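## Task

Take the foam block off the desk and place it on the counter. The task fails if any carton from the desk lands on the floor, or if the robot falls or is left tilted.

## Robot and tools

ROBOT. A wheeled base (0.76 m long, 0.64 m wide) with four wheels that each steer and drive. On it sits a body folding in a Z: ankle, knee and waist pitch, plus waist roll and waist yaw. The chest carries a head (yaw, roll, pitch) with head_camera and two 7-joint arms, each ending in a parallel gripper with a wrist camera (left_wrist_camera, right_wrist_camera). Arm joints move at up to 0.5 rad/s. Objects may occasionally be nudged by an outside push.

FRAMES. Everything is in metres. The base frame sits on the floor below the centre of the wheels: x ahead, y to the robot's left, z up. Hand poses, chest, head_camera_pose and 'where' answers use it. The odometry frame is the base frame as it was when the scene began. base_odometry counts wheel turns, so it also counts slipping. turned_by_wheels and turned_by_imu are rotations in rad since the previous result, left positive.

TOOL move. One call carries one action, plus an optional "cameras" list (head_camera, left_wrist_camera, right_wrist_camera, or "all"). A call with no action just reports state, images and the scene number. The allowed action shapes are: "base" and/or "joints" (optionally with "speeds" or "min_time_s"); "target" alone or with "min_time_s"; or "where" on its own.
- base: an object holding exactly one key, and it is an offset from where the base last reported itself. translate_m: metres, forward positive, -4.5 to 4.5. strafe_m: metres, left positive, -4.5 to 4.5. rotate_rad: radians, counter-clockwise seen from above positive, -3.2 to 3.2. The wheels first re-aim, taking up to about 1.1 s. The base does not stop on contact; it keeps stalling or spinning.
- joints: an object of absolute targets in radians, one key per joint name, covering both arms, body, grippers and head. Examples of ranges: body_ankle_rad -1.082 to 0; body_knee_rad 0 to 2.653; body_waist_pitch_rad -1.907 to 1.039; arm joint4 -2.495 to 1.012; joints 6 and 7 together may not exceed 1.87 rad in absolute sum; grippers 0 (open, pads 0.090 m apart) to -0.91 (shut), -0.45 gives about 0.050 m; head_pitch_rad -0.523 to 0.523, positive looks down. Named postures (ankle, knee, waist pitch): stand -0.8636, 1.434, -0.6306; tall -0.2, 0.4, -0.2; low -1, 2.3, -1.3; bow -0.9, 1.3, 0.2; lean -0.8636, 1.434, -0.194; stoop -0.4, 0.7, 0.2. Left arm rest: 1.759, -1.166, -1.575, -1.764, -0.427, 0, 0; left fold: 2.445, -1.518, -1.534, -2.102, -0.31, 0.586, 0.209. The right arm mirrors these by flipping the signs of joints 1, 3, 5, 7.
- target: an absolute pose for a single hand: side ("left" or "right"), x, y, z in metres in the base frame (-3 to 3), pitch_deg (90 fingers down, 0 level, range -30 to 95), heading_deg (0 pointing ahead, counter-clockwise positive), optional roll_deg (0 or 180 choose which side of the hand faces up; -360 to 360), optional arc true to permit a checked curved path. The hand point is where the closed pads meet. The body stays still during a target move.
- where: 1 to 12 [u, v] pixel pairs from the latest full head_camera image (u from the left, v from the top). The answer gives base-frame positions from the depth camera, or "no place". Use a fresh image after the head or base moves.
- speeds: per-motion caps for this action only (base 0.04 to 1.4 m/s, rotation 0.1 to 1.78 rad/s, body 0.1 to 1.21, head 0.3 to 2.5, grippers 0.1 to 8.5). min_time_s: 0.1 to 8, a floor on how long arm and head motions last.

OTHER TOOLS. wait(seconds 0 to 10, cameras) lets the scene run and returns state. zoom_image(camera, region [x0, y0, x1, y1], at most 504 px each way) enlarges part of the latest image. read_manual gives licence text only. finished_scene(scene) closes the current scene permanently; the object must already be resting where required.

RESULTS. "move" reads done, or otherwise the worst status. base_status and joint_status may read done, off_target, contact_stop, time_out, not_followed or unfinished. Hand status is reached (within 10 mm and 2 degrees), short (with the miss), or refused (with the reason; in that case nothing moved). left_hand/right_hand list position, angles, fingers_toward and jaws_along. When a refusal or a stop occurs, the remaining move/wait/finished_scene calls in that reply are skipped. A gripper settling wider than commanded means it is holding something. A hand halted short of a set-down point means the object is resting on a surface. arms_held 1 means both arms are frozen by collision detection; arm commands are then refused until the load is removed (open the gripper, lower the object, or move the base/body away).

CAUTIONS. Keep the weight over the wheels: never straighten only the ankle or only the knee from stand, and do not drive while bent past bow or with arms far out. Fold the arm you are not using, and unfold away from furniture. Never let the two arms collide or press together. Carry objects gently; heavier ones should be held with fingers pointing down. Do not drop things from a height, strike furniture, or knock cartons off the desk. Avoid long stretched holds and pushing against obstacles, which overheat motors or trigger torque faults (limits: joints 1-2 101 N m, 3-5 32.9, 6-7 16.9).

Each tool is called after ">>>" by a JSON object that holds its "fn" and its "kwargs", one argument or row to a line.

## Session

>>> {"fn": "move", "kwargs": {

}}

Scene clock: 0.00 s.
Joint torques (N m): no reading
base_odometry: x=+0.000 y=+0.000 heading=+0.000
turned_by_wheels: +0.000
turned_by_imu: +0.000
base_tilt: forward=+0.2 right=+0.8
base_status: not commanded
joint_positions: body_ankle_rad=-0.864 body_knee_rad=+1.434 body_waist_pitch_rad=-0.631 body_waist_roll_rad=+0.000 body_waist_yaw_rad=+0.000 left_arm_joint1_rad=+1.723 left_arm_joint2_rad=-1.172 left_arm_joint3_rad=-1.590 left_arm_joint4_rad=-1.792 left_arm_joint5_rad=-0.442 left_arm_joint6_rad=-0.013 left_arm_joint7_rad=+0.012 left_gripper_rad=+0.000 right_arm_joint1_rad=-1.808 right_arm_joint2_rad=-1.183 right_arm_joint3_rad=+1.531 right_arm_joint4_rad=-1.729 right_arm_joint5_rad=+0.421 right_arm_joint6_rad=+0.076 right_arm_joint7_rad=+0.011 right_gripper_rad=+0.000 head_yaw_rad=+0.000 head_roll_rad=+0.000 head_pitch_rad=+0.000
joint_status: not commanded
arms_held: 0
arms_held_load: -
chest: x=+0.0060 y=+0.0000 z=+1.1944 quat_wxyz=(+1.000, +0.000, -0.030, +0.000) (m; base frame)
head_camera_pose: x=+0.0707 y=+0.0277 z=+1.5641 quat_wxyz=(+0.405, -0.582, +0.563, -0.423) (m; base frame)
left_hand: x=+0.6100 y=+0.3243 z=+0.9900 quat_wxyz=(+0.037, +0.659, -0.005, +0.751) pitch_deg=-7.6 heading_deg=-3.2 roll_deg=+177.6 fingers_toward=(+0.99, -0.06, +0.13) jaws_along=(-0.06, -1.00, +0.04) (m; base frame)
right_hand: x=+0.5850 y=-0.2948 z=+0.8629 quat_wxyz=(+0.053, -0.748, -0.023, -0.661) pitch_deg=+6.9 heading_deg=+6.4 roll_deg=+182.8 fingers_toward=(+0.99, +0.11, -0.12) jaws_along=(+0.10, -0.99, -0.05) (m; base frame)
pictures: head_camera, left_wrist_camera, right_wrist_camera
camera_calibration:
left_wrist_camera: T_world_to_cam=[[0.0559657, 0.99748, -0.0436151, -0.321217], [-0.580885, 0.0680589, 0.811136, -0.455787], [0.81206, -0.0200604, 0.58323, -0.934336], [0, 0, 0, 1]] pos_world=[0.511954, 0.332685, 0.900628]
right_wrist_camera: T_world_to_cam=[[-0.119015, 0.992468, 0.0290212, 0.332186], [-0.405897, -0.075308, 0.910811, -0.564221], [0.906136, 0.0966208, 0.411802, -0.718667], [0, 0, 0, 1]] pos_world=[0.46173, -0.302737, 0.800207]

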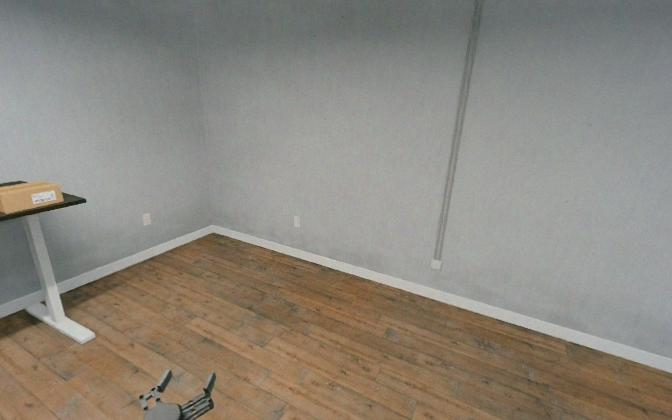

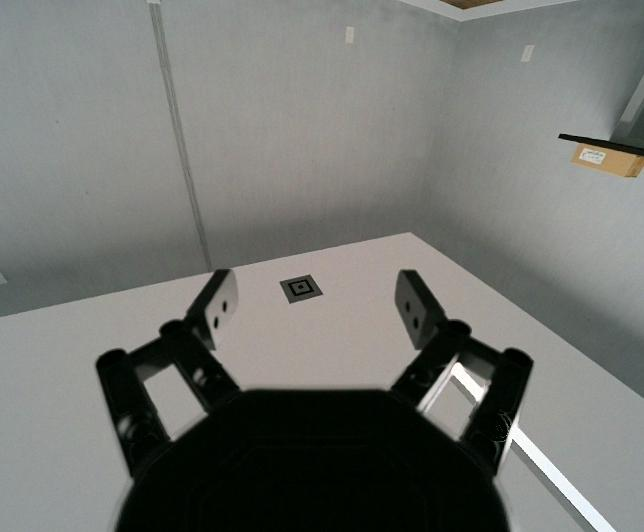

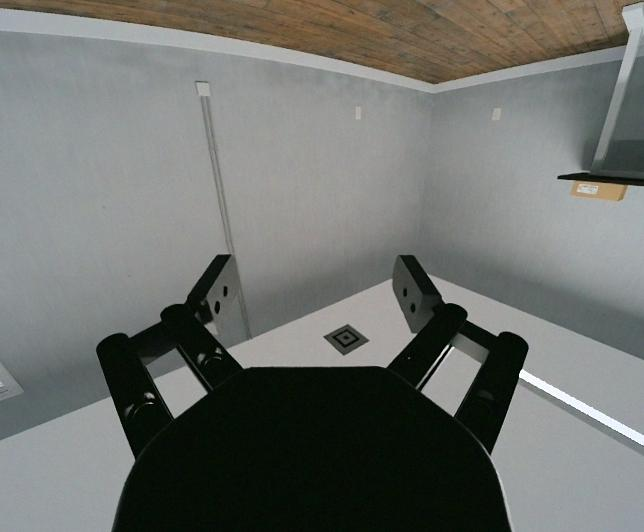

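>>> {"fn": "move", "kwargs": {
  "joints": {"head_yaw_rad":1.0},
  "cameras": ["head_camera"]
}}

>>> {"fn": "move", "kwargs": {
  "joints": {"head_yaw_rad":-1.0},
  "cameras": ["head_camera"]
}}

Scene clock: 3.03 s.
Joint torques (N m): left_arm=[-16.66 10.26 -5.81 -14.15 0.02 -2.46 0.11] | right_arm=[15.05 7.09 5.91 -14.43 0.24 -2.34 -0.02]
move: done
base_odometry: x=+0.000 y=+0.000 heading=+0.000
turned_by_wheels: +0.000
turned_by_imu: +0.000
base_tilt: forward=+0.1 right=+0.8
base_status: not commanded
joint_positions: body_ankle_rad=-0.864 body_knee_rad=+1.434 body_waist_pitch_rad=-0.631 body_waist_roll_rad=+0.000 body_waist_yaw_rad=+0.000 left_arm_joint1_rad=+1.723 left_arm_joint2_rad=-1.172 left_arm_joint3_rad=-1.590 left_arm_joint4_rad=-1.792 left_arm_joint5_rad=-0.442 left_arm_joint6_rad=-0.013 left_arm_joint7_rad=+0.012 left_gripper_rad=+0.000 right_arm_joint1_rad=-1.808 right_arm_joint2_rad=-1.183 right_arm_joint3_rad=+1.531 right_arm_joint4_rad=-1.729 right_arm_joint5_rad=+0.421 right_arm_joint6_rad=+0.076 right_arm_joint7_rad=+0.011 right_gripper_rad=+0.000 head_yaw_rad=+1.000 head_roll_rad=+0.000 head_pitch_rad=+0.000
joint_status: all done
arms_held: 0
arms_held_load: -
chest: x=+0.0060 y=+0.0000 z=+1.1944 quat_wxyz=(+1.000, +0.000, -0.030, +0.000) (m; base frame)
head_camera_pose: x=+0.0016 y=+0.0989 z=+1.5599 quat_wxyz=(+0.542, -0.792, +0.203, -0.194) (m; base frame)
left_hand: x=+0.6100 y=+0.3243 z=+0.9900 quat_wxyz=(+0.037, +0.659, -0.005, +0.751) pitch_deg=-7.6 heading_deg=-3.2 roll_deg=+177.6 fingers_toward=(+0.99, -0.06, +0.13) jaws_along=(-0.06, -1.00, +0.04) (m; base frame)
right_hand: x=+0.5850 y=-0.2948 z=+0.8629 quat_wxyz=(+0.053, -0.748, -0.023, -0.661) pitch_deg=+6.9 heading_deg=+6.4 roll_deg=+182.8 fingers_toward=(+0.99, +0.11, -0.12) jaws_along=(+0.10, -0.99, -0.05) (m; base frame)
pictures: head_camera
camera_calibration:
head_camera: T_world_to_cam=[[0.842183, -0.532192, 0.0866051, -0.0837991], [-0.112585, -0.330647, -0.937015, 1.4945], [0.527307, 0.779387, -0.338383, 0.449905], [0, 0, 0, 1]] pos_world=[0.00159475, 0.0989048, 1.55987]

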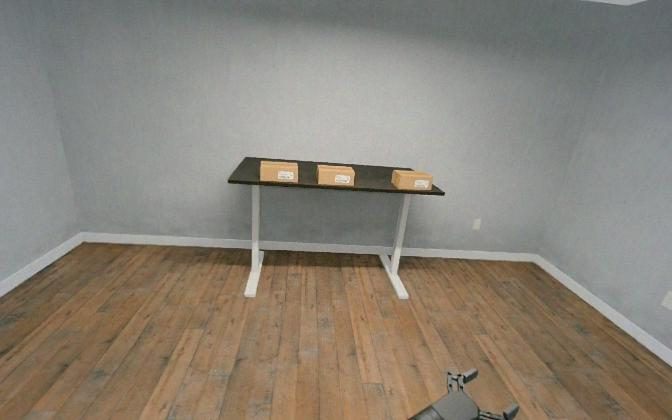

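Scene clock: 5.57 s.
Joint torques (N m): left_arm=[-16.29 10.54 -5.74 -13.99 0.06 -2.48 -0.02] | right_arm=[14.24 8.12 5.7 -14.54 0.15 -2.36 0.07]
move: done
base_odometry: x=+0.000 y=+0.000 heading=+0.000
turned_by_wheels: +0.000
turned_by_imu: +0.000
base_tilt: forward=+0.2 right=+0.8
base_status: not commanded
joint_positions: body_ankle_rad=-0.864 body_knee_rad=+1.434 body_waist_pitch_rad=-0.631 body_waist_roll_rad=+0.000 body_waist_yaw_rad=+0.000 left_arm_joint1_rad=+1.723 left_arm_joint2_rad=-1.172 left_arm_joint3_rad=-1.590 left_arm_joint4_rad=-1.792 left_arm_joint5_rad=-0.442 left_arm_joint6_rad=-0.013 left_arm_joint7_rad=+0.012 left_gripper_rad=+0.000 right_arm_joint1_rad=-1.808 right_arm_joint2_rad=-1.183 right_arm_joint3_rad=+1.531 right_arm_joint4_rad=-1.729 right_arm_joint5_rad=+0.421 right_arm_joint6_rad=+0.076 right_arm_joint7_rad=+0.011 right_gripper_rad=+0.000 head_yaw_rad=-1.000 head_roll_rad=+0.000 head_pitch_rad=+0.000
joint_status: all done
arms_held: 0
arms_held_load: -
chest: x=+0.0060 y=+0.0000 z=+1.1944 quat_wxyz=(+1.000, +0.000, -0.030, +0.000) (m; base frame)
head_camera_pose: x=+0.0481 y=-0.0690 z=+1.5627 quat_wxyz=(+0.170, -0.230, +0.785, -0.549) (m; base frame)
left_hand: x=+0.6100 y=+0.3243 z=+0.9900 quat_wxyz=(+0.037, +0.659, -0.005, +0.751) pitch_deg=-7.6 heading_deg=-3.2 roll_deg=+177.6 fingers_toward=(+0.99, -0.06, +0.13) jaws_along=(-0.06, -1.00, +0.04) (m; base frame)
right_hand: x=+0.5850 y=-0.2948 z=+0.8629 quat_wxyz=(+0.053, -0.748, -0.023, -0.661) pitch_deg=+6.9 heading_deg=+6.4 roll_deg=+182.8 fingers_toward=(+0.99, +0.11, -0.12) jaws_along=(+0.10, -0.99, -0.05) (m; base frame)
pictures: head_camera
camera_calibration:
head_camera: T_world_to_cam=[[-0.836555, -0.547687, -0.01465, 0.0253086], [-0.174104, 0.291095, -0.940719, 1.4985], [0.519483, -0.784412, -0.338872, 0.450378], [0, 0, 0, 1]] pos_world=[0.0481031, -0.0690638, 1.56266]

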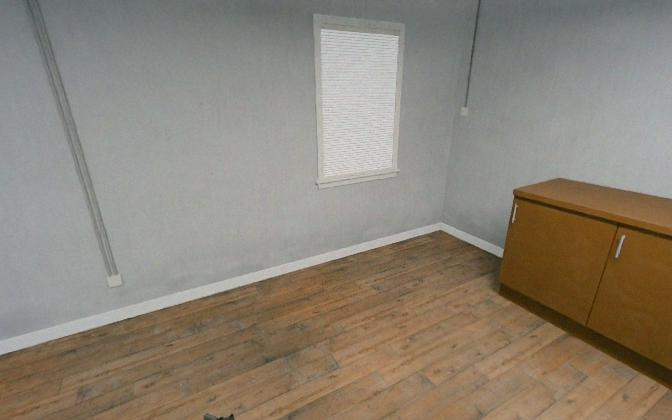

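>>> {"fn": "move", "kwargs": {
  "where": [
    [514,189],
    [560,179],
    [600,205],
    [660,195],
    [660,228]
  ]
}}

>>> {"fn": "move", "kwargs": {
  "joints": {"head_yaw_rad":1.0},
  "cameras": ["head_camera"]
}}

>>> {"fn": "zoom_image", "kwargs": {
  "camera": "head_camera",
  "region": [220, 140, 460, 290]
}}

>>> {"fn": "move", "kwargs": {
  "where": [
    [232,180],
    [441,191],
    [250,160],
    [408,170],
    [280,184],
    [336,184],
    [412,187],
    [308,180]
  ]
}}

Scene clock: 7.20 s.
Joint torques (N m): left_arm=[-16.3 10.48 -5.78 -14.02 0.17 -2.53 0.02] | right_arm=[14.59 7.54 5.85 -14.28 -0.22 -2.21 0.03]
base_odometry: x=+0.000 y=+0.000 heading=+0.000
turned_by_wheels: +0.000
turned_by_imu: +0.000
base_tilt: forward=+0.2 right=+0.9
where, head_camera: pixel (514, 189): x +0.195, y -2.506, z +0.931; pixel (560, 179): x -0.069, y -3.010, z +0.923; pixel (600, 205): x -0.266, y -2.420, z +0.922; pixel (660, 195): x -0.608, y -2.871, z +0.917; pixel (660, 228): x -0.497, y -2.221, z +0.898. By the robot's depth camera.
base_status: not commanded
joint_positions: body_ankle_rad=-0.864 body_knee_rad=+1.434 body_waist_pitch_rad=-0.631 body_waist_roll_rad=+0.000 body_waist_yaw_rad=+0.000 left_arm_joint1_rad=+1.723 left_arm_joint2_rad=-1.172 left_arm_joint3_rad=-1.590 left_arm_joint4_rad=-1.792 left_arm_joint5_rad=-0.442 left_arm_joint6_rad=-0.013 left_arm_joint7_rad=+0.012 left_gripper_rad=+0.000 right_arm_joint1_rad=-1.808 right_arm_joint2_rad=-1.183 right_arm_joint3_rad=+1.531 right_arm_joint4_rad=-1.729 right_arm_joint5_rad=+0.421 right_arm_joint6_rad=+0.076 right_arm_joint7_rad=+0.011 right_gripper_rad=+0.000 head_yaw_rad=-1.000 head_roll_rad=+0.000 head_pitch_rad=+0.000
joint_status: all done
arms_held: 0
arms_held_load: -
chest: x=+0.0060 y=+0.0000 z=+1.1944 quat_wxyz=(+1.000, +0.000, -0.030, +0.000) (m; base frame)
head_camera_pose: x=+0.0481 y=-0.0690 z=+1.5627 quat_wxyz=(+0.170, -0.230, +0.785, -0.549) (m; base frame)
left_hand: x=+0.6100 y=+0.3243 z=+0.9900 quat_wxyz=(+0.037, +0.659, -0.005, +0.751) pitch_deg=-7.6 heading_deg=-3.2 roll_deg=+177.6 fingers_toward=(+0.99, -0.06, +0.13) jaws_along=(-0.06, -1.00, +0.04) (m; base frame)
right_hand: x=+0.5850 y=-0.2948 z=+0.8629 quat_wxyz=(+0.053, -0.748, -0.023, -0.661) pitch_deg=+6.9 heading_deg=+6.4 roll_deg=+182.8 fingers_toward=(+0.99, +0.11, -0.12) jaws_along=(+0.10, -0.99, -0.05) (m; base frame)
pictures: none

Scene clock: 9.73 s.
Joint torques (N m): left_arm=[-16.65 10.24 -5.72 -14.04 -0.01 -2.46 0.05] | right_arm=[15.22 7.66 6 -14.64 0.2 -2.35 0.09]
move: done
base_odometry: x=+0.000 y=+0.000 heading=+0.000
turned_by_wheels: +0.000
turned_by_imu: +0.000
base_tilt: forward=+0.1 right=+0.8
base_status: not commanded
joint_positions: body_ankle_rad=-0.864 body_knee_rad=+1.434 body_waist_pitch_rad=-0.631 body_waist_roll_rad=+0.000 body_waist_yaw_rad=+0.000 left_arm_joint1_rad=+1.723 left_arm_joint2_rad=-1.172 left_arm_joint3_rad=-1.590 left_arm_joint4_rad=-1.792 left_arm_joint5_rad=-0.442 left_arm_joint6_rad=-0.013 left_arm_joint7_rad=+0.012 left_gripper_rad=+0.000 right_arm_joint1_rad=-1.808 right_arm_joint2_rad=-1.183 right_arm_joint3_rad=+1.531 right_arm_joint4_rad=-1.729 right_arm_joint5_rad=+0.421 right_arm_joint6_rad=+0.076 right_arm_joint7_rad=+0.011 right_gripper_rad=+0.000 head_yaw_rad=+1.000 head_roll_rad=+0.000 head_pitch_rad=+0.000
joint_status: all done
arms_held: 0
arms_held_load: -
chest: x=+0.0060 y=+0.0000 z=+1.1944 quat_wxyz=(+1.000, +0.000, -0.030, +0.000) (m; base frame)
head_camera_pose: x=+0.0016 y=+0.0989 z=+1.5599 quat_wxyz=(+0.542, -0.792, +0.203, -0.194) (m; base frame)
left_hand: x=+0.6100 y=+0.3243 z=+0.9900 quat_wxyz=(+0.037, +0.659, -0.005, +0.751) pitch_deg=-7.6 heading_deg=-3.2 roll_deg=+177.6 fingers_toward=(+0.99, -0.06, +0.13) jaws_along=(-0.06, -1.00, +0.04) (m; base frame)
right_hand: x=+0.5850 y=-0.2948 z=+0.8629 quat_wxyz=(+0.053, -0.748, -0.023, -0.661) pitch_deg=+6.9 heading_deg=+6.4 roll_deg=+182.8 fingers_toward=(+0.99, +0.11, -0.12) jaws_along=(+0.10, -0.99, -0.05) (m; base frame)
pictures: head_camera
camera_calibration:
head_camera: T_world_to_cam=[[0.842183, -0.532192, 0.0866051, -0.0837991], [-0.112585, -0.330647, -0.937015, 1.4945], [0.527307, 0.779387, -0.338383, 0.449905], [0, 0, 0, 1]] pos_world=[0.00159475, 0.0989048, 1.55987]

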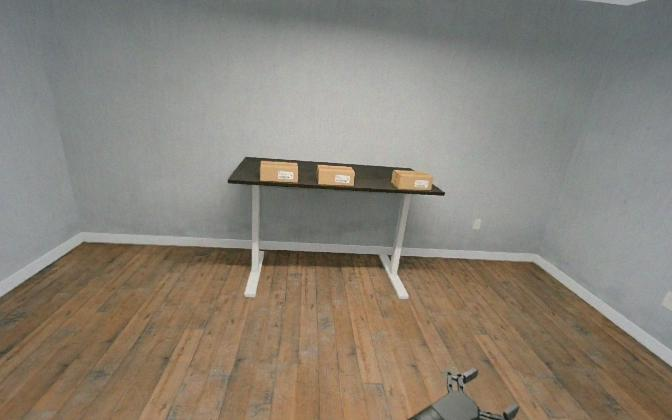

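Scaled by 2.100.

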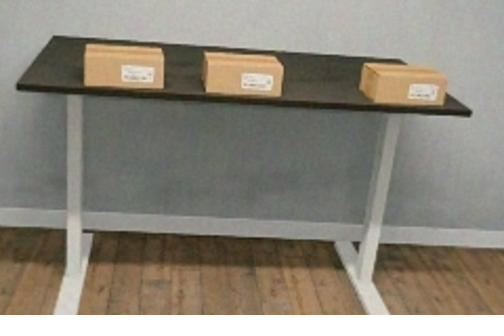

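Scene clock: 9.73 s.
Joint torques (N m): left_arm=[-16.65 10.24 -5.72 -14.04 -0.01 -2.46 0.05] | right_arm=[15.22 7.66 6 -14.64 0.2 -2.35 0.09]
base_odometry: x=+0.000 y=+0.000 heading=+0.000
turned_by_wheels: +0.000
turned_by_imu: +0.000
base_tilt: forward=+0.1 right=+0.8
where, head_camera: pixel (232, 180): x +0.555, y +2.133, z +0.979; pixel (441, 191): x +1.846, y +1.520, z +0.976; pixel (250, 160): x +0.857, y +2.688, z +0.981; pixel (408, 170): x +2.103, y +2.112, z +0.974; pixel (280, 184): x +0.830, y +2.000, z +0.969; pixel (336, 184): x +1.184, y +1.869, z +0.979; pixel (412, 187): x +1.667, y +1.630, z +0.989; pixel (308, 180): x +1.052, y +2.027, z +0.974. By the robot's depth camera.
base_status: not commanded
joint_positions: body_ankle_rad=-0.864 body_knee_rad=+1.434 body_waist_pitch_rad=-0.631 body_waist_roll_rad=+0.000 body_waist_yaw_rad=+0.000 left_arm_joint1_rad=+1.723 left_arm_joint2_rad=-1.172 left_arm_joint3_rad=-1.590 left_arm_joint4_rad=-1.792 left_arm_joint5_rad=-0.442 left_arm_joint6_rad=-0.013 left_arm_joint7_rad=+0.012 left_gripper_rad=+0.000 right_arm_joint1_rad=-1.808 right_arm_joint2_rad=-1.183 right_arm_joint3_rad=+1.531 right_arm_joint4_rad=-1.729 right_arm_joint5_rad=+0.421 right_arm_joint6_rad=+0.076 right_arm_joint7_rad=+0.011 right_gripper_rad=+0.000 head_yaw_rad=+1.000 head_roll_rad=+0.000 head_pitch_rad=+0.000
joint_status: all done
arms_held: 0
arms_held_load: -
chest: x=+0.0060 y=+0.0000 z=+1.1944 quat_wxyz=(+1.000, +0.000, -0.030, +0.000) (m; base frame)
head_camera_pose: x=+0.0016 y=+0.0989 z=+1.5599 quat_wxyz=(+0.542, -0.792, +0.203, -0.194) (m; base frame)
left_hand: x=+0.6100 y=+0.3243 z=+0.9900 quat_wxyz=(+0.037, +0.659, -0.005, +0.751) pitch_deg=-7.6 heading_deg=-3.2 roll_deg=+177.6 fingers_toward=(+0.99, -0.06, +0.13) jaws_along=(-0.06, -1.00, +0.04) (m; base frame)
right_hand: x=+0.5850 y=-0.2948 z=+0.8629 quat_wxyz=(+0.053, -0.748, -0.023, -0.661) pitch_deg=+6.9 heading_deg=+6.4 roll_deg=+182.8 fingers_toward=(+0.99, +0.11, -0.12) jaws_along=(+0.10, -0.99, -0.05) (m; base frame)
pictures: none

>>> {"fn": "move", "kwargs": {
  "base": {"rotate_rad":1.127},
  "joints": {"head_yaw_rad":0,"head_pitch_rad":0.3,"body_ankle_rad":-0.2,"body_knee_rad":0.4,"body_waist_pitch_rad":-0.2},
  "speeds": {"body_knee_rad":0.5}
}}

>>> {"fn": "move", "kwargs": {
  "base": {"translate_m":1.33}
}}

>>> {"fn": "move", "kwargs": {
  "base": {"strafe_m":-0.3},
  "cameras": ["head_camera"]
}}

Scene clock: 15.33 s.
Joint torques (N m): left_arm=[-15.02 10.4 -5.51 -14.09 0.01 -2.51 0.03] | right_arm=[12.16 7.02 6 -14 0.06 -2.27 0.11]
move: done
base_odometry: x=+0.000 y=+0.000 heading=+1.127
turned_by_wheels: +1.127
turned_by_imu: +1.119
base_tilt: forward=+0.1 right=+0.8
base_status: done
joint_positions: body_ankle_rad=-0.200 body_knee_rad=+0.400 body_waist_pitch_rad=-0.200 body_waist_roll_rad=+0.000 body_waist_yaw_rad=+0.000 left_arm_joint1_rad=+1.723 left_arm_joint2_rad=-1.172 left_arm_joint3_rad=-1.591 left_arm_joint4_rad=-1.792 left_arm_joint5_rad=-0.442 left_arm_joint6_rad=-0.013 left_arm_joint7_rad=+0.012 left_gripper_rad=+0.000 right_arm_joint1_rad=-1.806 right_arm_joint2_rad=-1.182 right_arm_joint3_rad=+1.530 right_arm_joint4_rad=-1.730 right_arm_joint5_rad=+0.421 right_arm_joint6_rad=+0.076 right_arm_joint7_rad=+0.011 right_gripper_rad=+0.000 head_yaw_rad=+0.000 head_roll_rad=+0.000 head_pitch_rad=+0.300
joint_status: all done
arms_held: 0
arms_held_load: -
chest: x=+0.1059 y=+0.0000 z=+1.3667 quat_wxyz=(+1.000, +0.000, +0.000, +0.000) (m; base frame)
head_camera_pose: x=+0.2201 y=+0.0277 z=+1.6984 quat_wxyz=(+0.298, -0.649, +0.627, -0.312) (m; base frame)
left_hand: x=+0.6964 y=+0.3247 z=+1.1264 quat_wxyz=(+0.036, +0.681, -0.003, +0.731) pitch_deg=-4.1 heading_deg=-3.1 roll_deg=+177.4 fingers_toward=(+1.00, -0.05, +0.07) jaws_along=(-0.06, -1.00, +0.04) (m; base frame)
right_hand: x=+0.6645 y=-0.2945 z=+1.0020 quat_wxyz=(+0.054, -0.767, -0.022, -0.639) pitch_deg=+10.2 heading_deg=+6.4 roll_deg=+183.2 fingers_toward=(+0.98, +0.11, -0.18) jaws_along=(+0.10, -0.99, -0.05) (m; base frame)
pictures: none

Scene clock: 20.67 s.
Joint torques (N m): left_arm=[-14.76 10.51 -5.69 -14.19 0.05 -2.51 0.03] | right_arm=[12.12 7.79 5.75 -14.23 0.19 -2.35 -0.03]
move: done
base_odometry: x=+0.567 y=+1.203 heading=+1.129
turned_by_wheels: +0.003
turned_by_imu: +0.000
base_tilt: forward=+0.2 right=+0.9
base_status: done
joint_positions: body_ankle_rad=-0.200 body_knee_rad=+0.400 body_waist_pitch_rad=-0.200 body_waist_roll_rad=+0.000 body_waist_yaw_rad=+0.000 left_arm_joint1_rad=+1.722 left_arm_joint2_rad=-1.172 left_arm_joint3_rad=-1.590 left_arm_joint4_rad=-1.792 left_arm_joint5_rad=-0.442 left_arm_joint6_rad=-0.013 left_arm_joint7_rad=+0.012 left_gripper_rad=+0.000 right_arm_joint1_rad=-1.807 right_arm_joint2_rad=-1.182 right_arm_joint3_rad=+1.531 right_arm_joint4_rad=-1.729 right_arm_joint5_rad=+0.421 right_arm_joint6_rad=+0.076 right_arm_joint7_rad=+0.011 right_gripper_rad=+0.000 head_yaw_rad=+0.000 head_roll_rad=+0.000 head_pitch_rad=+0.300
joint_status: not commanded
arms_held: 0
arms_held_load: -
chest: x=+0.1062 y=+0.0000 z=+1.3667 quat_wxyz=(+1.000, +0.000, +0.000, +0.000) (m; base frame)
head_camera_pose: x=+0.2205 y=+0.0277 z=+1.6984 quat_wxyz=(+0.298, -0.649, +0.627, -0.312) (m; base frame)
left_hand: x=+0.6968 y=+0.3244 z=+1.1266 quat_wxyz=(+0.037, +0.681, -0.004, +0.731) pitch_deg=-4.1 heading_deg=-3.2 roll_deg=+177.4 fingers_toward=(+1.00, -0.06, +0.07) jaws_along=(-0.06, -1.00, +0.04) (m; base frame)
right_hand: x=+0.6645 y=-0.2948 z=+1.0016 quat_wxyz=(+0.053, -0.767, -0.022, -0.639) pitch_deg=+10.2 heading_deg=+6.4 roll_deg=+183.2 fingers_toward=(+0.98, +0.11, -0.18) jaws_along=(+0.10, -0.99, -0.05) (m; base frame)
pictures: none

Scene clock: 24.43 s.
Joint torques (N m): left_arm=[-14.82 11 -5.76 -13.74 0.08 -2.51 0.02] | right_arm=[12.22 7.06 5.75 -14.15 0.08 -2.21 0.08]
move: done
base_odometry: x=+0.839 y=+1.075 heading=+1.128
turned_by_wheels: -0.001
turned_by_imu: +0.003
base_tilt: forward=+0.2 right=+0.9
base_status: done
joint_positions: body_ankle_rad=-0.200 body_knee_rad=+0.400 body_waist_pitch_rad=-0.200 body_waist_roll_rad=+0.000 body_waist_yaw_rad=+0.000 left_arm_joint1_rad=+1.722 left_arm_joint2_rad=-1.173 left_arm_joint3_rad=-1.590 left_arm_joint4_rad=-1.793 left_arm_joint5_rad=-0.442 left_arm_joint6_rad=-0.013 left_arm_joint7_rad=+0.012 left_gripper_rad=+0.000 right_arm_joint1_rad=-1.807 right_arm_joint2_rad=-1.181 right_arm_joint3_rad=+1.531 right_arm_joint4_rad=-1.729 right_arm_joint5_rad=+0.421 right_arm_joint6_rad=+0.076 right_arm_joint7_rad=+0.011 right_gripper_rad=+0.000 head_yaw_rad=+0.000 head_roll_rad=+0.000 head_pitch_rad=+0.300
joint_status: not commanded
arms_held: 0
arms_held_load: -
chest: x=+0.1062 y=+0.0000 z=+1.3667 quat_wxyz=(+1.000, +0.000, +0.000, +0.000) (m; base frame)
head_camera_pose: x=+0.2205 y=+0.0276 z=+1.6984 quat_wxyz=(+0.298, -0.649, +0.627, -0.312) (m; base frame)
left_hand: x=+0.6968 y=+0.3240 z=+1.1267 quat_wxyz=(+0.037, +0.681, -0.003, +0.731) pitch_deg=-4.2 heading_deg=-3.2 roll_deg=+177.4 fingers_toward=(+1.00, -0.06, +0.07) jaws_along=(-0.06, -1.00, +0.05) (m; base frame)
right_hand: x=+0.6644 y=-0.2952 z=+1.0015 quat_wxyz=(+0.053, -0.767, -0.022, -0.639) pitch_deg=+10.3 heading_deg=+6.4 roll_deg=+183.1 fingers_toward=(+0.98, +0.11, -0.18) jaws_along=(+0.10, -0.99, -0.05) (m; base frame)
pictures: head_camera
camera_calibration:
head_camera: T_world_to_cam=[[0.0193097, -0.999327, 0.0311949, -0.0296116], [-0.627588, -0.0364032, -0.777694, 1.46022], [0.778306, -0.00456046, -0.627868, 0.894819], [0, 0, 0, 1]] pos_world=[0.220544, 0.0276457, 1.69836]

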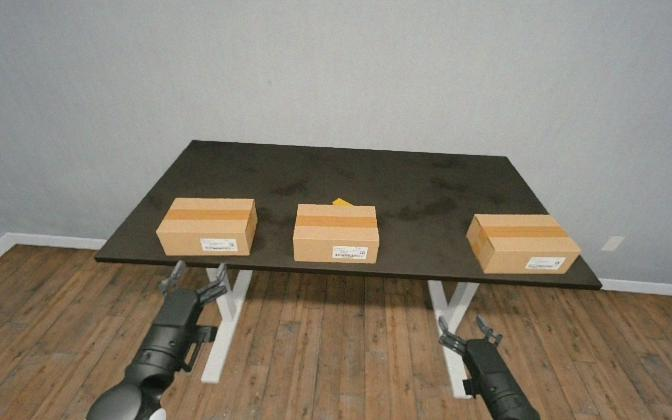

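>>> {"fn": "move", "kwargs": {
  "where": [
    [343,203],
    [296,206],
    [375,207],
    [379,232],
    [295,232],
    [336,266],
    [325,200],
    [260,264],
    [343,197],
    [430,268]
  ]
}}

>>> {"fn": "zoom_image", "kwargs": {
  "camera": "head_camera",
  "region": [286, 180, 396, 270]
}}

Scene clock: 25.33 s.
Joint torques (N m): left_arm=[-14.9 10.92 -5.77 -13.89 0.13 -2.52 0.04] | right_arm=[12.58 7.34 5.88 -14.19 0.08 -2.35 -0.03]
base_odometry: x=+0.839 y=+1.075 heading=+1.128
turned_by_wheels: +0.000
turned_by_imu: +0.000
base_tilt: forward=+0.2 right=+0.9
where, head_camera: pixel (343, 203): x +1.118, y -0.003, z +1.005; pixel (296, 206): no place (The depth camera has no reading there.); pixel (375, 207): x +1.154, y -0.123, z +0.964; pixel (379, 232): x +1.021, y -0.127, z +0.962; pixel (295, 232): x +0.900, y +0.138, z +1.061; pixel (336, 266): x +0.866, y +0.016, z +0.960; pixel (325, 200): x +1.183, y +0.063, z +0.966; pixel (260, 264): x +0.863, y +0.243, z +0.960; pixel (343, 197): x +1.213, y -0.005, z +0.961; pixel (430, 268): x +0.870, y -0.268, z +0.961. By the robot's depth camera.
base_status: done
joint_positions: body_ankle_rad=-0.200 body_knee_rad=+0.400 body_waist_pitch_rad=-0.200 body_waist_roll_rad=+0.000 body_waist_yaw_rad=+0.000 left_arm_joint1_rad=+1.722 left_arm_joint2_rad=-1.173 left_arm_joint3_rad=-1.590 left_arm_joint4_rad=-1.793 left_arm_joint5_rad=-0.442 left_arm_joint6_rad=-0.013 left_arm_joint7_rad=+0.012 left_gripper_rad=+0.000 right_arm_joint1_rad=-1.807 right_arm_joint2_rad=-1.181 right_arm_joint3_rad=+1.531 right_arm_joint4_rad=-1.729 right_arm_joint5_rad=+0.421 right_arm_joint6_rad=+0.076 right_arm_joint7_rad=+0.011 right_gripper_rad=+0.000 head_yaw_rad=+0.000 head_roll_rad=+0.000 head_pitch_rad=+0.300
joint_status: not commanded
arms_held: 0
arms_held_load: -
chest: x=+0.1062 y=+0.0000 z=+1.3667 quat_wxyz=(+1.000, +0.000, +0.000, +0.000) (m; base frame)
head_camera_pose: x=+0.2205 y=+0.0276 z=+1.6984 quat_wxyz=(+0.298, -0.649, +0.627, -0.312) (m; base frame)
left_hand: x=+0.6968 y=+0.3240 z=+1.1267 quat_wxyz=(+0.037, +0.681, -0.003, +0.731) pitch_deg=-4.2 heading_deg=-3.2 roll_deg=+177.4 fingers_toward=(+1.00, -0.06, +0.07) jaws_along=(-0.06, -1.00, +0.05) (m; base frame)
right_hand: x=+0.6644 y=-0.2952 z=+1.0015 quat_wxyz=(+0.053, -0.767, -0.022, -0.639) pitch_deg=+10.3 heading_deg=+6.4 roll_deg=+183.1 fingers_toward=(+0.98, +0.11, -0.18) jaws_along=(+0.10, -0.99, -0.05) (m; base frame)
pictures: none

Scaled by 4.582.
This view is cut from an older image: the scene may have changed since it was taken.

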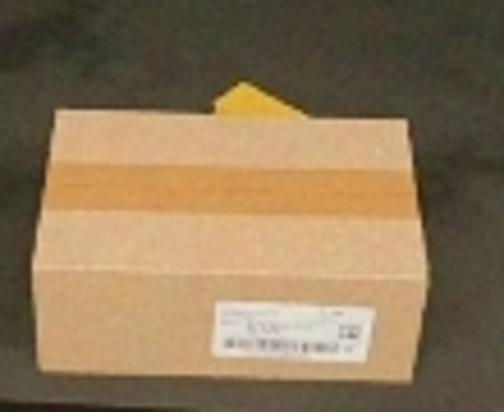

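>>> {"fn": "move", "kwargs": {
  "joints": {"left_arm_joint1_rad":2.445,"left_arm_joint2_rad":-1.518,"left_arm_joint3_rad":-1.534,"left_arm_joint4_rad":-2.102,"left_arm_joint5_rad":-0.31,"left_arm_joint6_rad":0.586,"left_arm_joint7_rad":0.209}
}}

>>> {"fn": "move", "kwargs": {
  "target": {"side":"right","x":0.55,"y":-0.2,"z":1.35,"pitch_deg":50,"heading_deg":0,"arc":true}
}}

>>> {"fn": "move", "kwargs": {
  "joints": {"body_ankle_rad":-0.4,"body_knee_rad":0.7,"body_waist_pitch_rad":0.2},
  "cameras": ["head_camera"]
}}

Scene clock: 30.97 s.
Joint torques (N m): left_arm=[4.92 -0.38 0.13 -13.79 0.47 -1.13 0.17] | right_arm=[12.4 7.14 5.68 -14.36 0.09 -2.32 0.08]
move: done
base_odometry: x=+0.839 y=+1.075 heading=+1.128
turned_by_wheels: +0.000
turned_by_imu: -0.001
base_tilt: forward=+0.3 right=+0.8
base_status: not commanded
joint_positions: body_ankle_rad=-0.200 body_knee_rad=+0.400 body_waist_pitch_rad=-0.200 body_waist_roll_rad=+0.000 body_waist_yaw_rad=+0.000 left_arm_joint1_rad=+2.442 left_arm_joint2_rad=-1.515 left_arm_joint3_rad=-1.534 left_arm_joint4_rad=-2.101 left_arm_joint5_rad=-0.311 left_arm_joint6_rad=+0.585 left_arm_joint7_rad=+0.208 left_gripper_rad=+0.000 right_arm_joint1_rad=-1.807 right_arm_joint2_rad=-1.181 right_arm_joint3_rad=+1.531 right_arm_joint4_rad=-1.729 right_arm_joint5_rad=+0.421 right_arm_joint6_rad=+0.076 right_arm_joint7_rad=+0.011 right_gripper_rad=+0.000 head_yaw_rad=+0.000 head_roll_rad=+0.000 head_pitch_rad=+0.300
joint_status: all done
arms_held: 0
arms_held_load: -
chest: x=+0.1062 y=+0.0000 z=+1.3667 quat_wxyz=(+1.000, +0.000, +0.000, +0.000) (m; base frame)
head_camera_pose: x=+0.2205 y=+0.0276 z=+1.6984 quat_wxyz=(+0.298, -0.649, +0.627, -0.312) (m; base frame)
left_hand: x=+0.3600 y=+0.2406 z=+0.8006 quat_wxyz=(+0.030, +0.949, +0.095, +0.300) pitch_deg=+54.9 heading_deg=+0.0 roll_deg=+168.5 fingers_toward=(+0.58, +0.00, -0.82) jaws_along=(+0.16, -0.98, +0.11) (m; base frame)
right_hand: x=+0.6644 y=-0.2952 z=+1.0015 quat_wxyz=(+0.053, -0.767, -0.022, -0.639) pitch_deg=+10.3 heading_deg=+6.4 roll_deg=+183.1 fingers_toward=(+0.98, +0.11, -0.18) jaws_along=(+0.10, -0.99, -0.05) (m; base frame)
pictures: none

Scene clock: 35.70 s.
Joint torques (N m): left_arm=[4.53 0.2 0.19 -13.64 0.44 -1.18 0.15] | right_arm=[17.09 7.9 9.09 10.96 -1.43 0.12 0.33]
move: done
base_odometry: x=+0.839 y=+1.075 heading=+1.128
turned_by_wheels: +0.000
turned_by_imu: -0.001
base_tilt: forward=+0.1 right=+0.8
base_status: not commanded
joint_positions: body_ankle_rad=-0.200 body_knee_rad=+0.400 body_waist_pitch_rad=-0.200 body_waist_roll_rad=+0.000 body_waist_yaw_rad=+0.000 left_arm_joint1_rad=+2.443 left_arm_joint2_rad=-1.516 left_arm_joint3_rad=-1.534 left_arm_joint4_rad=-2.101 left_arm_joint5_rad=-0.311 left_arm_joint6_rad=+0.585 left_arm_joint7_rad=+0.208 left_gripper_rad=+0.000 right_arm_joint1_rad=-1.751 right_arm_joint2_rad=+0.766 right_arm_joint3_rad=+2.364 right_arm_joint4_rad=-2.096 right_arm_joint5_rad=+0.079 right_arm_joint6_rad=-0.479 right_arm_joint7_rad=+1.095 right_gripper_rad=+0.000 head_yaw_rad=+0.000 head_roll_rad=+0.000 head_pitch_rad=+0.300
joint_status: not commanded
arms_held: 0
arms_held_load: -
chest: x=+0.1062 y=+0.0000 z=+1.3667 quat_wxyz=(+1.000, +0.000, +0.000, +0.000) (m; base frame)
head_camera_pose: x=+0.2205 y=+0.0276 z=+1.6984 quat_wxyz=(+0.298, -0.649, +0.627, -0.312) (m; base frame)
left_hand: x=+0.3595 y=+0.2405 z=+0.8005 quat_wxyz=(+0.030, +0.949, +0.095, +0.300) pitch_deg=+54.9 heading_deg=+0.0 roll_deg=+168.5 fingers_toward=(+0.57, +0.00, -0.82) jaws_along=(+0.16, -0.98, +0.11) (m; base frame)
right_hand: x=+0.5499 y=-0.1998 z=+1.3485 quat_wxyz=(-0.340, -0.001, -0.940, -0.002) pitch_deg=+50.2 heading_deg=+0.3 roll_deg=+0.4 fingers_toward=(+0.64, +0.00, -0.77) jaws_along=(+0.00, +1.00, +0.00) (m; base frame)
right_hand_status: reached (checked arc, turning the hand the other way up, to end with the hand's camera side up, planned for 4.2 s): 2 mm and 0.3 deg off.
pictures: none

Scene clock: 38.37 s.
Joint torques (N m): left_arm=[15.67 -0.27 0.47 -8.66 0.41 -0.05 0.34] | right_arm=[22.51 5.52 10.69 6.45 -0.55 -0.16 0.28]
move: done
base_odometry: x=+0.839 y=+1.075 heading=+1.128
turned_by_wheels: +0.000
turned_by_imu: +0.000
base_tilt: forward=+0.1 right=+0.8
base_status: not commanded
joint_positions: body_ankle_rad=-0.400 body_knee_rad=+0.700 body_waist_pitch_rad=+0.200 body_waist_roll_rad=+0.000 body_waist_yaw_rad=+0.000 left_arm_joint1_rad=+2.443 left_arm_joint2_rad=-1.516 left_arm_joint3_rad=-1.534 left_arm_joint4_rad=-2.101 left_arm_joint5_rad=-0.311 left_arm_joint6_rad=+0.585 left_arm_joint7_rad=+0.208 left_gripper_rad=+0.000 right_arm_joint1_rad=-1.750 right_arm_joint2_rad=+0.766 right_arm_joint3_rad=+2.364 right_arm_joint4_rad=-2.096 right_arm_joint5_rad=+0.079 right_arm_joint6_rad=-0.479 right_arm_joint7_rad=+1.095 right_gripper_rad=+0.000 head_yaw_rad=+0.000 head_roll_rad=+0.000 head_pitch_rad=+0.300
joint_status: all done
arms_held: 0
arms_held_load: -
chest: x=+0.2936 y=+0.0000 z=+1.2801 quat_wxyz=(+0.969, +0.000, +0.247, +0.000) (m; base frame)
head_camera_pose: x=+0.5529 y=+0.0276 z=+1.5164 quat_wxyz=(+0.134, -0.706, +0.681, -0.142) (m; base frame)
left_hand: x=+0.2446 y=+0.2405 z=+0.6617 quat_wxyz=(+0.006, +0.993, +0.100, +0.056) pitch_deg=+83.6 heading_deg=-0.1 roll_deg=+168.4 fingers_toward=(+0.11, +0.00, -0.99) jaws_along=(+0.20, -0.98, +0.02) (m; base frame)
right_hand: x=+0.6746 y=-0.1998 z=+1.0521 quat_wxyz=(-0.098, -0.001, -0.995, -0.002) pitch_deg=+78.8 heading_deg=+0.8 roll_deg=+1.0 fingers_toward=(+0.19, +0.00, -0.98) jaws_along=(+0.00, +1.00, +0.00) (m; base frame)
pictures: head_camera
camera_calibration:
head_camera: T_world_to_cam=[[0.0319936, -0.999323, 0.0181596, -0.0175976], [-0.923564, -0.0365044, -0.381703, 1.09041], [0.382107, -0.00455945, -0.924107, 1.19015], [0, 0, 0, 1]] pos_world=[0.552862, 0.0276456, 1.51636]

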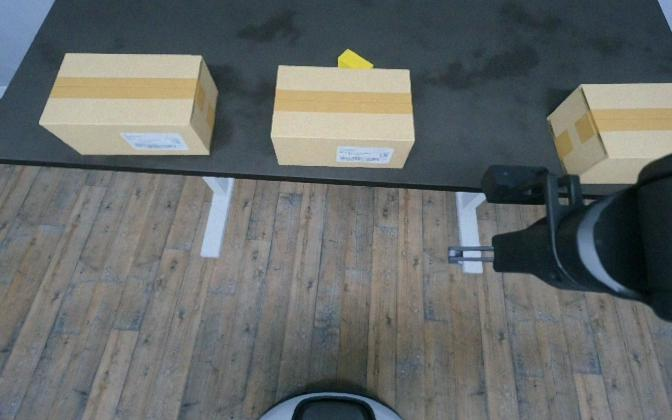

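>>> {"fn": "move", "kwargs": {
  "target": {"side":"right","x":0.62,"y":-0.3,"z":1.25,"pitch_deg":75,"heading_deg":0,"arc":true}
}}

>>> {"fn": "move", "kwargs": {
  "base": {"translate_m":0.33},
  "speeds": {"translate_m":0.3},
  "cameras": ["head_camera","right_wrist_camera"]
}}

Scene clock: 39.67 s.
Joint torques (N m): left_arm=[15.66 -0.14 0.52 -8.59 0.39 -0.07 0.37] | right_arm=[22.21 6.09 10.52 6.53 -0.67 -0.15 0.26]
move: refused
base_odometry: x=+0.839 y=+1.075 heading=+1.128
turned_by_wheels: +0.000
turned_by_imu: +0.000
base_tilt: forward=+0.3 right=+0.9
base_status: not commanded
joint_positions: body_ankle_rad=-0.400 body_knee_rad=+0.700 body_waist_pitch_rad=+0.200 body_waist_roll_rad=+0.000 body_waist_yaw_rad=+0.000 left_arm_joint1_rad=+2.443 left_arm_joint2_rad=-1.516 left_arm_joint3_rad=-1.534 left_arm_joint4_rad=-2.101 left_arm_joint5_rad=-0.311 left_arm_joint6_rad=+0.585 left_arm_joint7_rad=+0.208 left_gripper_rad=+0.000 right_arm_joint1_rad=-1.750 right_arm_joint2_rad=+0.766 right_arm_joint3_rad=+2.364 right_arm_joint4_rad=-2.096 right_arm_joint5_rad=+0.079 right_arm_joint6_rad=-0.479 right_arm_joint7_rad=+1.095 right_gripper_rad=+0.000 head_yaw_rad=+0.000 head_roll_rad=+0.000 head_pitch_rad=+0.300
joint_status: not commanded
arms_held: 0
arms_held_load: -
chest: x=+0.2936 y=+0.0000 z=+1.2801 quat_wxyz=(+0.969, +0.000, +0.247, +0.000) (m; base frame)
head_camera_pose: x=+0.5529 y=+0.0276 z=+1.5164 quat_wxyz=(+0.134, -0.706, +0.681, -0.142) (m; base frame)
left_hand: x=+0.2446 y=+0.2405 z=+0.6617 quat_wxyz=(+0.006, +0.993, +0.100, +0.056) pitch_deg=+83.6 heading_deg=-0.1 roll_deg=+168.4 fingers_toward=(+0.11, +0.00, -0.99) jaws_along=(+0.20, -0.98, +0.02) (m; base frame)
right_hand: x=+0.6746 y=-0.1998 z=+1.0521 quat_wxyz=(-0.098, -0.001, -0.995, -0.002) pitch_deg=+78.8 heading_deg=+0.8 roll_deg=+1.0 fingers_toward=(+0.19, +0.00, -0.98) jaws_along=(+0.00, +1.00, +0.00) (m; base frame)
right_hand_status: refused: the best posture that gets there brings the right wrist within 0.00 rad of the stop that joints 6 and 7 share (needs 0.10 rad clear). Nothing moved. A plan exists at "pitch_deg" 70 (an arc).
pictures: none

not run: a stop came earlier in this reply.

>>> {"fn": "move", "kwargs": {
  "target": {"side":"right","x":0.7,"y":-0.3,"z":1.22,"pitch_deg":65,"heading_deg":0,"arc":true}
}}

>>> {"fn": "move", "kwargs": {
  "base": {"translate_m":0.33},
  "speeds": {"translate_m":0.3},
  "cameras": ["head_camera","right_wrist_camera"]
}}

Scene clock: 43.07 s.
Joint torques (N m): left_arm=[15.75 -0.45 0.62 -8.53 0.45 -0.12 0.36] | right_arm=[14.93 10.93 7.53 11.74 -0.65 0.36 -0.44]
move: done
base_odometry: x=+0.839 y=+1.075 heading=+1.128
turned_by_wheels: +0.000
turned_by_imu: +0.000
base_tilt: forward=+0.2 right=+0.9
base_status: not commanded
joint_positions: body_ankle_rad=-0.400 body_knee_rad=+0.700 body_waist_pitch_rad=+0.200 body_waist_roll_rad=+0.000 body_waist_yaw_rad=+0.000 left_arm_joint1_rad=+2.443 left_arm_joint2_rad=-1.516 left_arm_joint3_rad=-1.534 left_arm_joint4_rad=-2.101 left_arm_joint5_rad=-0.311 left_arm_joint6_rad=+0.585 left_arm_joint7_rad=+0.208 left_gripper_rad=+0.000 right_arm_joint1_rad=-0.940 right_arm_joint2_rad=+0.930 right_arm_joint3_rad=+1.757 right_arm_joint4_rad=-2.002 right_arm_joint5_rad=+0.004 right_arm_joint6_rad=-0.897 right_arm_joint7_rad=+0.664 right_gripper_rad=+0.000 head_yaw_rad=+0.000 head_roll_rad=+0.000 head_pitch_rad=+0.300
joint_status: not commanded
arms_held: 0
arms_held_load: -
chest: x=+0.2935 y=+0.0000 z=+1.2801 quat_wxyz=(+0.969, +0.000, +0.247, +0.000) (m; base frame)
head_camera_pose: x=+0.5528 y=+0.0277 z=+1.5164 quat_wxyz=(+0.134, -0.706, +0.681, -0.142) (m; base frame)
left_hand: x=+0.2445 y=+0.2405 z=+0.6618 quat_wxyz=(+0.006, +0.993, +0.100, +0.056) pitch_deg=+83.6 heading_deg=-0.1 roll_deg=+168.4 fingers_toward=(+0.11, +0.00, -0.99) jaws_along=(+0.20, -0.98, +0.02) (m; base frame)
right_hand: x=+0.6999 y=-0.2998 z=+1.2186 quat_wxyz=(-0.215, +0.000, -0.977, -0.001) pitch_deg=+65.2 heading_deg=+0.3 roll_deg=+0.3 fingers_toward=(+0.42, +0.00, -0.91) jaws_along=(+0.00, +1.00, +0.00) (m; base frame)
right_hand_status: reached (checked arc, to end with the hand's camera side up, planned for 2.0 s): 1 mm and 0.2 deg off.
pictures: none

Scene clock: 46.97 s.
Joint torques (N m): left_arm=[15.73 -0.24 0.52 -7.95 0.25 -0.1 0.4] | right_arm=[14.12 9.99 7.81 11.71 -0.64 0.59 -0.36]
move: done
base_odometry: x=+0.980 y=+1.374 heading=+1.128
turned_by_wheels: +0.000
turned_by_imu: -0.005
base_tilt: forward=+0.2 right=+0.8
base_status: done
joint_positions: body_ankle_rad=-0.400 body_knee_rad=+0.700 body_waist_pitch_rad=+0.200 body_waist_roll_rad=+0.000 body_waist_yaw_rad=+0.000 left_arm_joint1_rad=+2.444 left_arm_joint2_rad=-1.516 left_arm_joint3_rad=-1.534 left_arm_joint4_rad=-2.102 left_arm_joint5_rad=-0.311 left_arm_joint6_rad=+0.585 left_arm_joint7_rad=+0.208 left_gripper_rad=+0.000 right_arm_joint1_rad=-0.938 right_arm_joint2_rad=+0.931 right_arm_joint3_rad=+1.756 right_arm_joint4_rad=-2.002 right_arm_joint5_rad=+0.004 right_arm_joint6_rad=-0.898 right_arm_joint7_rad=+0.664 right_gripper_rad=+0.000 head_yaw_rad=+0.000 head_roll_rad=+0.000 head_pitch_rad=+0.300
joint_status: not commanded
arms_held: 0
arms_held_load: -
chest: x=+0.2936 y=+0.0000 z=+1.2801 quat_wxyz=(+0.969, +0.000, +0.247, +0.000) (m; base frame)
head_camera_pose: x=+0.5529 y=+0.0277 z=+1.5163 quat_wxyz=(+0.134, -0.706, +0.681, -0.142) (m; base frame)
left_hand: x=+0.2446 y=+0.2404 z=+0.6620 quat_wxyz=(+0.006, +0.993, +0.100, +0.056) pitch_deg=+83.6 heading_deg=-0.2 roll_deg=+168.3 fingers_toward=(+0.11, +0.00, -0.99) jaws_along=(+0.20, -0.98, +0.02) (m; base frame)
right_hand: x=+0.6999 y=-0.3000 z=+1.2193 quat_wxyz=(-0.216, +0.000, -0.976, -0.001) pitch_deg=+65.1 heading_deg=+0.2 roll_deg=+0.2 fingers_toward=(+0.42, +0.00, -0.91) jaws_along=(+0.00, +1.00, +0.00) (m; base frame)
pictures: head_camera, right_wrist_camera
camera_calibration:
head_camera: T_world_to_cam=[[0.0320828, -0.99932, 0.0181955, -0.0176997], [-0.923561, -0.0366006, -0.381701, 1.09037], [0.382107, -0.00455856, -0.924107, 1.19006], [0, 0, 0, 1]] pos_world=[0.552862, 0.0276455, 1.51626]
right_wrist_camera: T_world_to_cam=[[0.013205, -0.999756, 0.017681, -0.335609], [-0.99397, -0.0111994, 0.109082, 0.565823], [-0.108858, -0.0190148, -0.993875, 1.4205], [0, 0, 0, 1]] pos_world=[0.721475, -0.30218, 1.35601]

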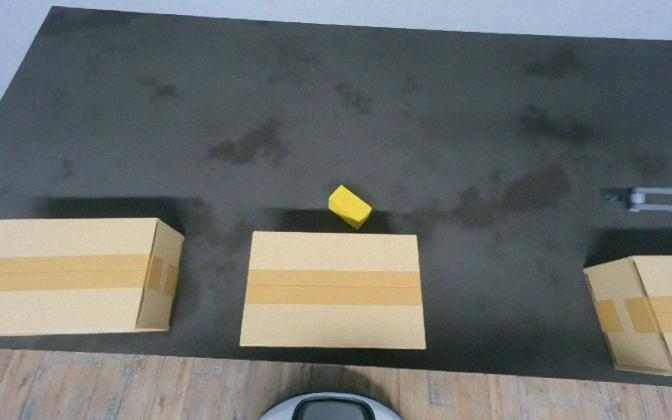

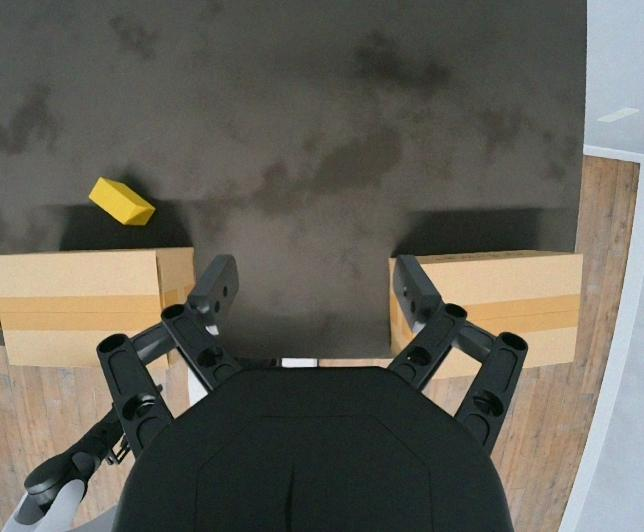

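>>> {"fn": "move", "kwargs": {
  "where": [
    [343,186],
    [330,207],
    [358,226],
    [370,210],
    [348,202],
    [335,234],
    [295,290],
    [355,217]
  ]
}}

>>> {"fn": "zoom_image", "kwargs": {
  "camera": "head_camera",
  "region": [300, 160, 400, 240]
}}

Scene clock: 48.10 s.
Joint torques (N m): left_arm=[15.37 -0.3 0.5 -7.93 0.27 -0.14 0.32] | right_arm=[13.93 10.64 7.89 11.9 -0.6 0.4 -0.43]
base_odometry: x=+0.980 y=+1.374 heading=+1.128
turned_by_wheels: +0.000
turned_by_imu: +0.000
base_tilt: forward=+0.2 right=+0.8
where, head_camera: pixel (343, 186): x +0.834, y +0.012, z +0.957; pixel (330, 207): x +0.785, y +0.035, z +0.967; pixel (358, 226): x +0.747, y -0.016, z +0.973; pixel (370, 210): x +0.768, y -0.035, z +0.999; pixel (348, 202): x +0.781, y +0.004, z +1.002; pixel (335, 234): x +0.704, y +0.025, z +1.056; pixel (295, 290): x +0.620, y +0.078, z +1.053; pixel (355, 217): x +0.753, y -0.009, z +1.002. By the robot's depth camera.
base_status: done
joint_positions: body_ankle_rad=-0.400 body_knee_rad=+0.700 body_waist_pitch_rad=+0.200 body_waist_roll_rad=+0.000 body_waist_yaw_rad=+0.000 left_arm_joint1_rad=+2.444 left_arm_joint2_rad=-1.516 left_arm_joint3_rad=-1.534 left_arm_joint4_rad=-2.102 left_arm_joint5_rad=-0.311 left_arm_joint6_rad=+0.585 left_arm_joint7_rad=+0.208 left_gripper_rad=+0.000 right_arm_joint1_rad=-0.938 right_arm_joint2_rad=+0.931 right_arm_joint3_rad=+1.756 right_arm_joint4_rad=-2.002 right_arm_joint5_rad=+0.004 right_arm_joint6_rad=-0.898 right_arm_joint7_rad=+0.664 right_gripper_rad=+0.000 head_yaw_rad=+0.000 head_roll_rad=+0.000 head_pitch_rad=+0.300
joint_status: not commanded
arms_held: 0
arms_held_load: -
chest: x=+0.2936 y=+0.0000 z=+1.2801 quat_wxyz=(+0.969, +0.000, +0.247, +0.000) (m; base frame)
head_camera_pose: x=+0.5529 y=+0.0277 z=+1.5163 quat_wxyz=(+0.134, -0.706, +0.681, -0.142) (m; base frame)
left_hand: x=+0.2446 y=+0.2404 z=+0.6620 quat_wxyz=(+0.006, +0.993, +0.100, +0.056) pitch_deg=+83.6 heading_deg=-0.2 roll_deg=+168.3 fingers_toward=(+0.11, +0.00, -0.99) jaws_along=(+0.20, -0.98, +0.02) (m; base frame)
right_hand: x=+0.6999 y=-0.3000 z=+1.2193 quat_wxyz=(-0.216, +0.000, -0.976, -0.001) pitch_deg=+65.1 heading_deg=+0.2 roll_deg=+0.2 fingers_toward=(+0.42, +0.00, -0.91) jaws_along=(+0.00, +1.00, +0.00) (m; base frame)
pictures: none

Scaled by 5.040.
This view is cut from an older image: the scene may have changed since it was taken.

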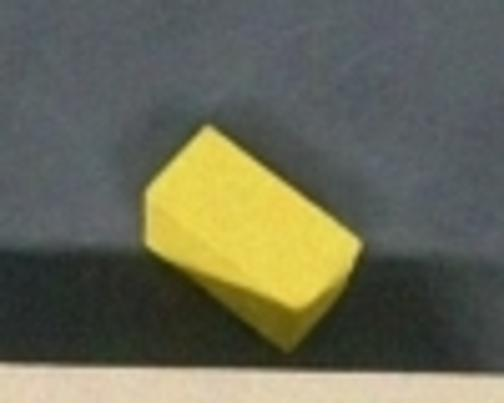

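>>> {"fn": "move", "kwargs": {
  "joints": {"right_gripper_rad":-0.3}
}}

>>> {"fn": "move", "kwargs": {
  "target": {"side":"right","x":0.782,"y":0.0,"z":1.12,"pitch_deg":90,"heading_deg":52,"arc":true},
  "cameras": ["head_camera","right_wrist_camera"]
}}

Scene clock: 51.00 s.
Joint torques (N m): left_arm=[15.85 -0.09 0.45 -7.89 0.45 -0.19 0.34] | right_arm=[13.63 9.47 7.79 11.89 -0.84 0.53 -0.27]
move: done
base_odometry: x=+0.980 y=+1.374 heading=+1.128
turned_by_wheels: +0.000
turned_by_imu: +0.000
base_tilt: forward=+0.2 right=+0.8
base_status: not commanded
joint_positions: body_ankle_rad=-0.400 body_knee_rad=+0.700 body_waist_pitch_rad=+0.200 body_waist_roll_rad=+0.000 body_waist_yaw_rad=+0.000 left_arm_joint1_rad=+2.444 left_arm_joint2_rad=-1.516 left_arm_joint3_rad=-1.534 left_arm_joint4_rad=-2.102 left_arm_joint5_rad=-0.311 left_arm_joint6_rad=+0.585 left_arm_joint7_rad=+0.208 left_gripper_rad=+0.000 right_arm_joint1_rad=-0.938 right_arm_joint2_rad=+0.931 right_arm_joint3_rad=+1.756 right_arm_joint4_rad=-2.002 right_arm_joint5_rad=+0.004 right_arm_joint6_rad=-0.898 right_arm_joint7_rad=+0.664 right_gripper_rad=-0.300 head_yaw_rad=+0.000 head_roll_rad=+0.000 head_pitch_rad=+0.300
joint_status: all done
arms_held: 0
arms_held_load: -
chest: x=+0.2936 y=+0.0000 z=+1.2801 quat_wxyz=(+0.969, +0.000, +0.247, +0.000) (m; base frame)
head_camera_pose: x=+0.5529 y=+0.0277 z=+1.5163 quat_wxyz=(+0.134, -0.706, +0.681, -0.142) (m; base frame)
left_hand: x=+0.2446 y=+0.2404 z=+0.6620 quat_wxyz=(+0.006, +0.993, +0.100, +0.056) pitch_deg=+83.6 heading_deg=-0.2 roll_deg=+168.3 fingers_toward=(+0.11, +0.00, -0.99) jaws_along=(+0.20, -0.98, +0.02) (m; base frame)
right_hand: x=+0.6999 y=-0.3000 z=+1.2193 quat_wxyz=(-0.216, +0.000, -0.976, -0.001) pitch_deg=+65.1 heading_deg=+0.2 roll_deg=+0.2 fingers_toward=(+0.42, +0.00, -0.91) jaws_along=(+0.00, +1.00, +0.00) (m; base frame)
pictures: none

Scene clock: 51.30 s.
Joint torques (N m): left_arm=[15.78 -0.01 0.48 -7.82 0.24 -0.17 0.31] | right_arm=[14.07 10.19 7.73 11.84 -0.66 0.5 -0.33]
move: refused
base_odometry: x=+0.980 y=+1.374 heading=+1.128
turned_by_wheels: +0.000
turned_by_imu: +0.000
base_tilt: forward=+0.1 right=+0.8
base_status: not commanded
joint_positions: body_ankle_rad=-0.400 body_knee_rad=+0.700 body_waist_pitch_rad=+0.200 body_waist_roll_rad=+0.000 body_waist_yaw_rad=+0.000 left_arm_joint1_rad=+2.444 left_arm_joint2_rad=-1.516 left_arm_joint3_rad=-1.534 left_arm_joint4_rad=-2.102 left_arm_joint5_rad=-0.311 left_arm_joint6_rad=+0.585 left_arm_joint7_rad=+0.208 left_gripper_rad=+0.000 right_arm_joint1_rad=-0.938 right_arm_joint2_rad=+0.931 right_arm_joint3_rad=+1.756 right_arm_joint4_rad=-2.002 right_arm_joint5_rad=+0.004 right_arm_joint6_rad=-0.898 right_arm_joint7_rad=+0.664 right_gripper_rad=-0.300 head_yaw_rad=+0.000 head_roll_rad=+0.000 head_pitch_rad=+0.300
joint_status: not commanded
arms_held: 0
arms_held_load: -
chest: x=+0.2936 y=+0.0000 z=+1.2801 quat_wxyz=(+0.969, +0.000, +0.247, +0.000) (m; base frame)
head_camera_pose: x=+0.5529 y=+0.0277 z=+1.5163 quat_wxyz=(+0.134, -0.706, +0.681, -0.142) (m; base frame)
left_hand: x=+0.2446 y=+0.2404 z=+0.6620 quat_wxyz=(+0.006, +0.993, +0.100, +0.056) pitch_deg=+83.6 heading_deg=-0.2 roll_deg=+168.3 fingers_toward=(+0.11, +0.00, -0.99) jaws_along=(+0.20, -0.98, +0.02) (m; base frame)
right_hand: x=+0.6999 y=-0.3000 z=+1.2193 quat_wxyz=(-0.216, +0.000, -0.976, -0.001) pitch_deg=+65.1 heading_deg=+0.2 roll_deg=+0.2 fingers_toward=(+0.42, +0.00, -0.91) jaws_along=(+0.00, +1.00, +0.00) (m; base frame)
right_hand_status: refused: no posture of the arm gets there (right_arm_joint2_rad would come within 0.1 rad of its limit): the closest leaves the hand 25 mm and 4.7 deg from the pose. Nothing moved. A plan exists at "pitch_deg" 80 (an arc).
pictures: head_camera, right_wrist_camera
camera_calibration:
head_camera: T_world_to_cam=[[0.0320828, -0.99932, 0.0181955, -0.0176997], [-0.923561, -0.0366006, -0.381701, 1.09037], [0.382107, -0.00455856, -0.924107, 1.19006], [0, 0, 0, 1]] pos_world=[0.552862, 0.0276455, 1.51626]
right_wrist_camera: T_world_to_cam=[[0.013205, -0.999756, 0.017681, -0.335609], [-0.99397, -0.0111994, 0.109082, 0.565823], [-0.108858, -0.0190148, -0.993875, 1.4205], [0, 0, 0, 1]] pos_world=[0.721475, -0.30218, 1.35601]

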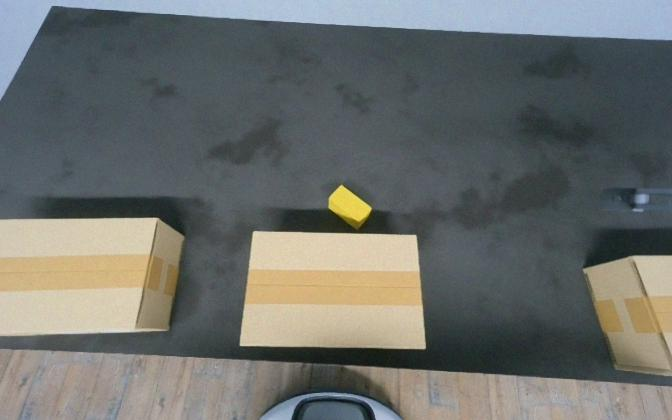

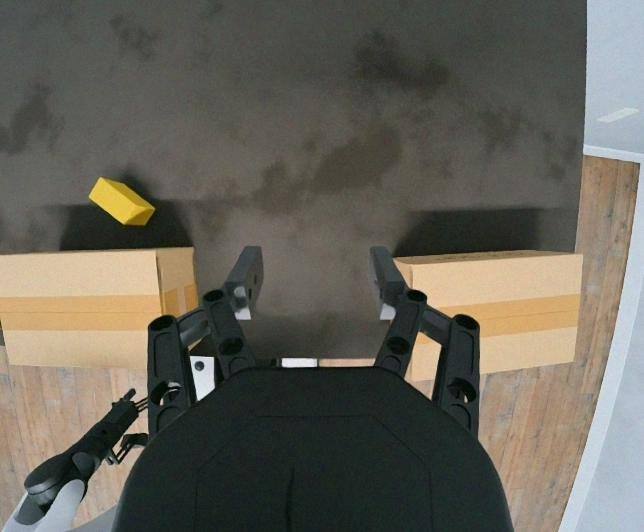

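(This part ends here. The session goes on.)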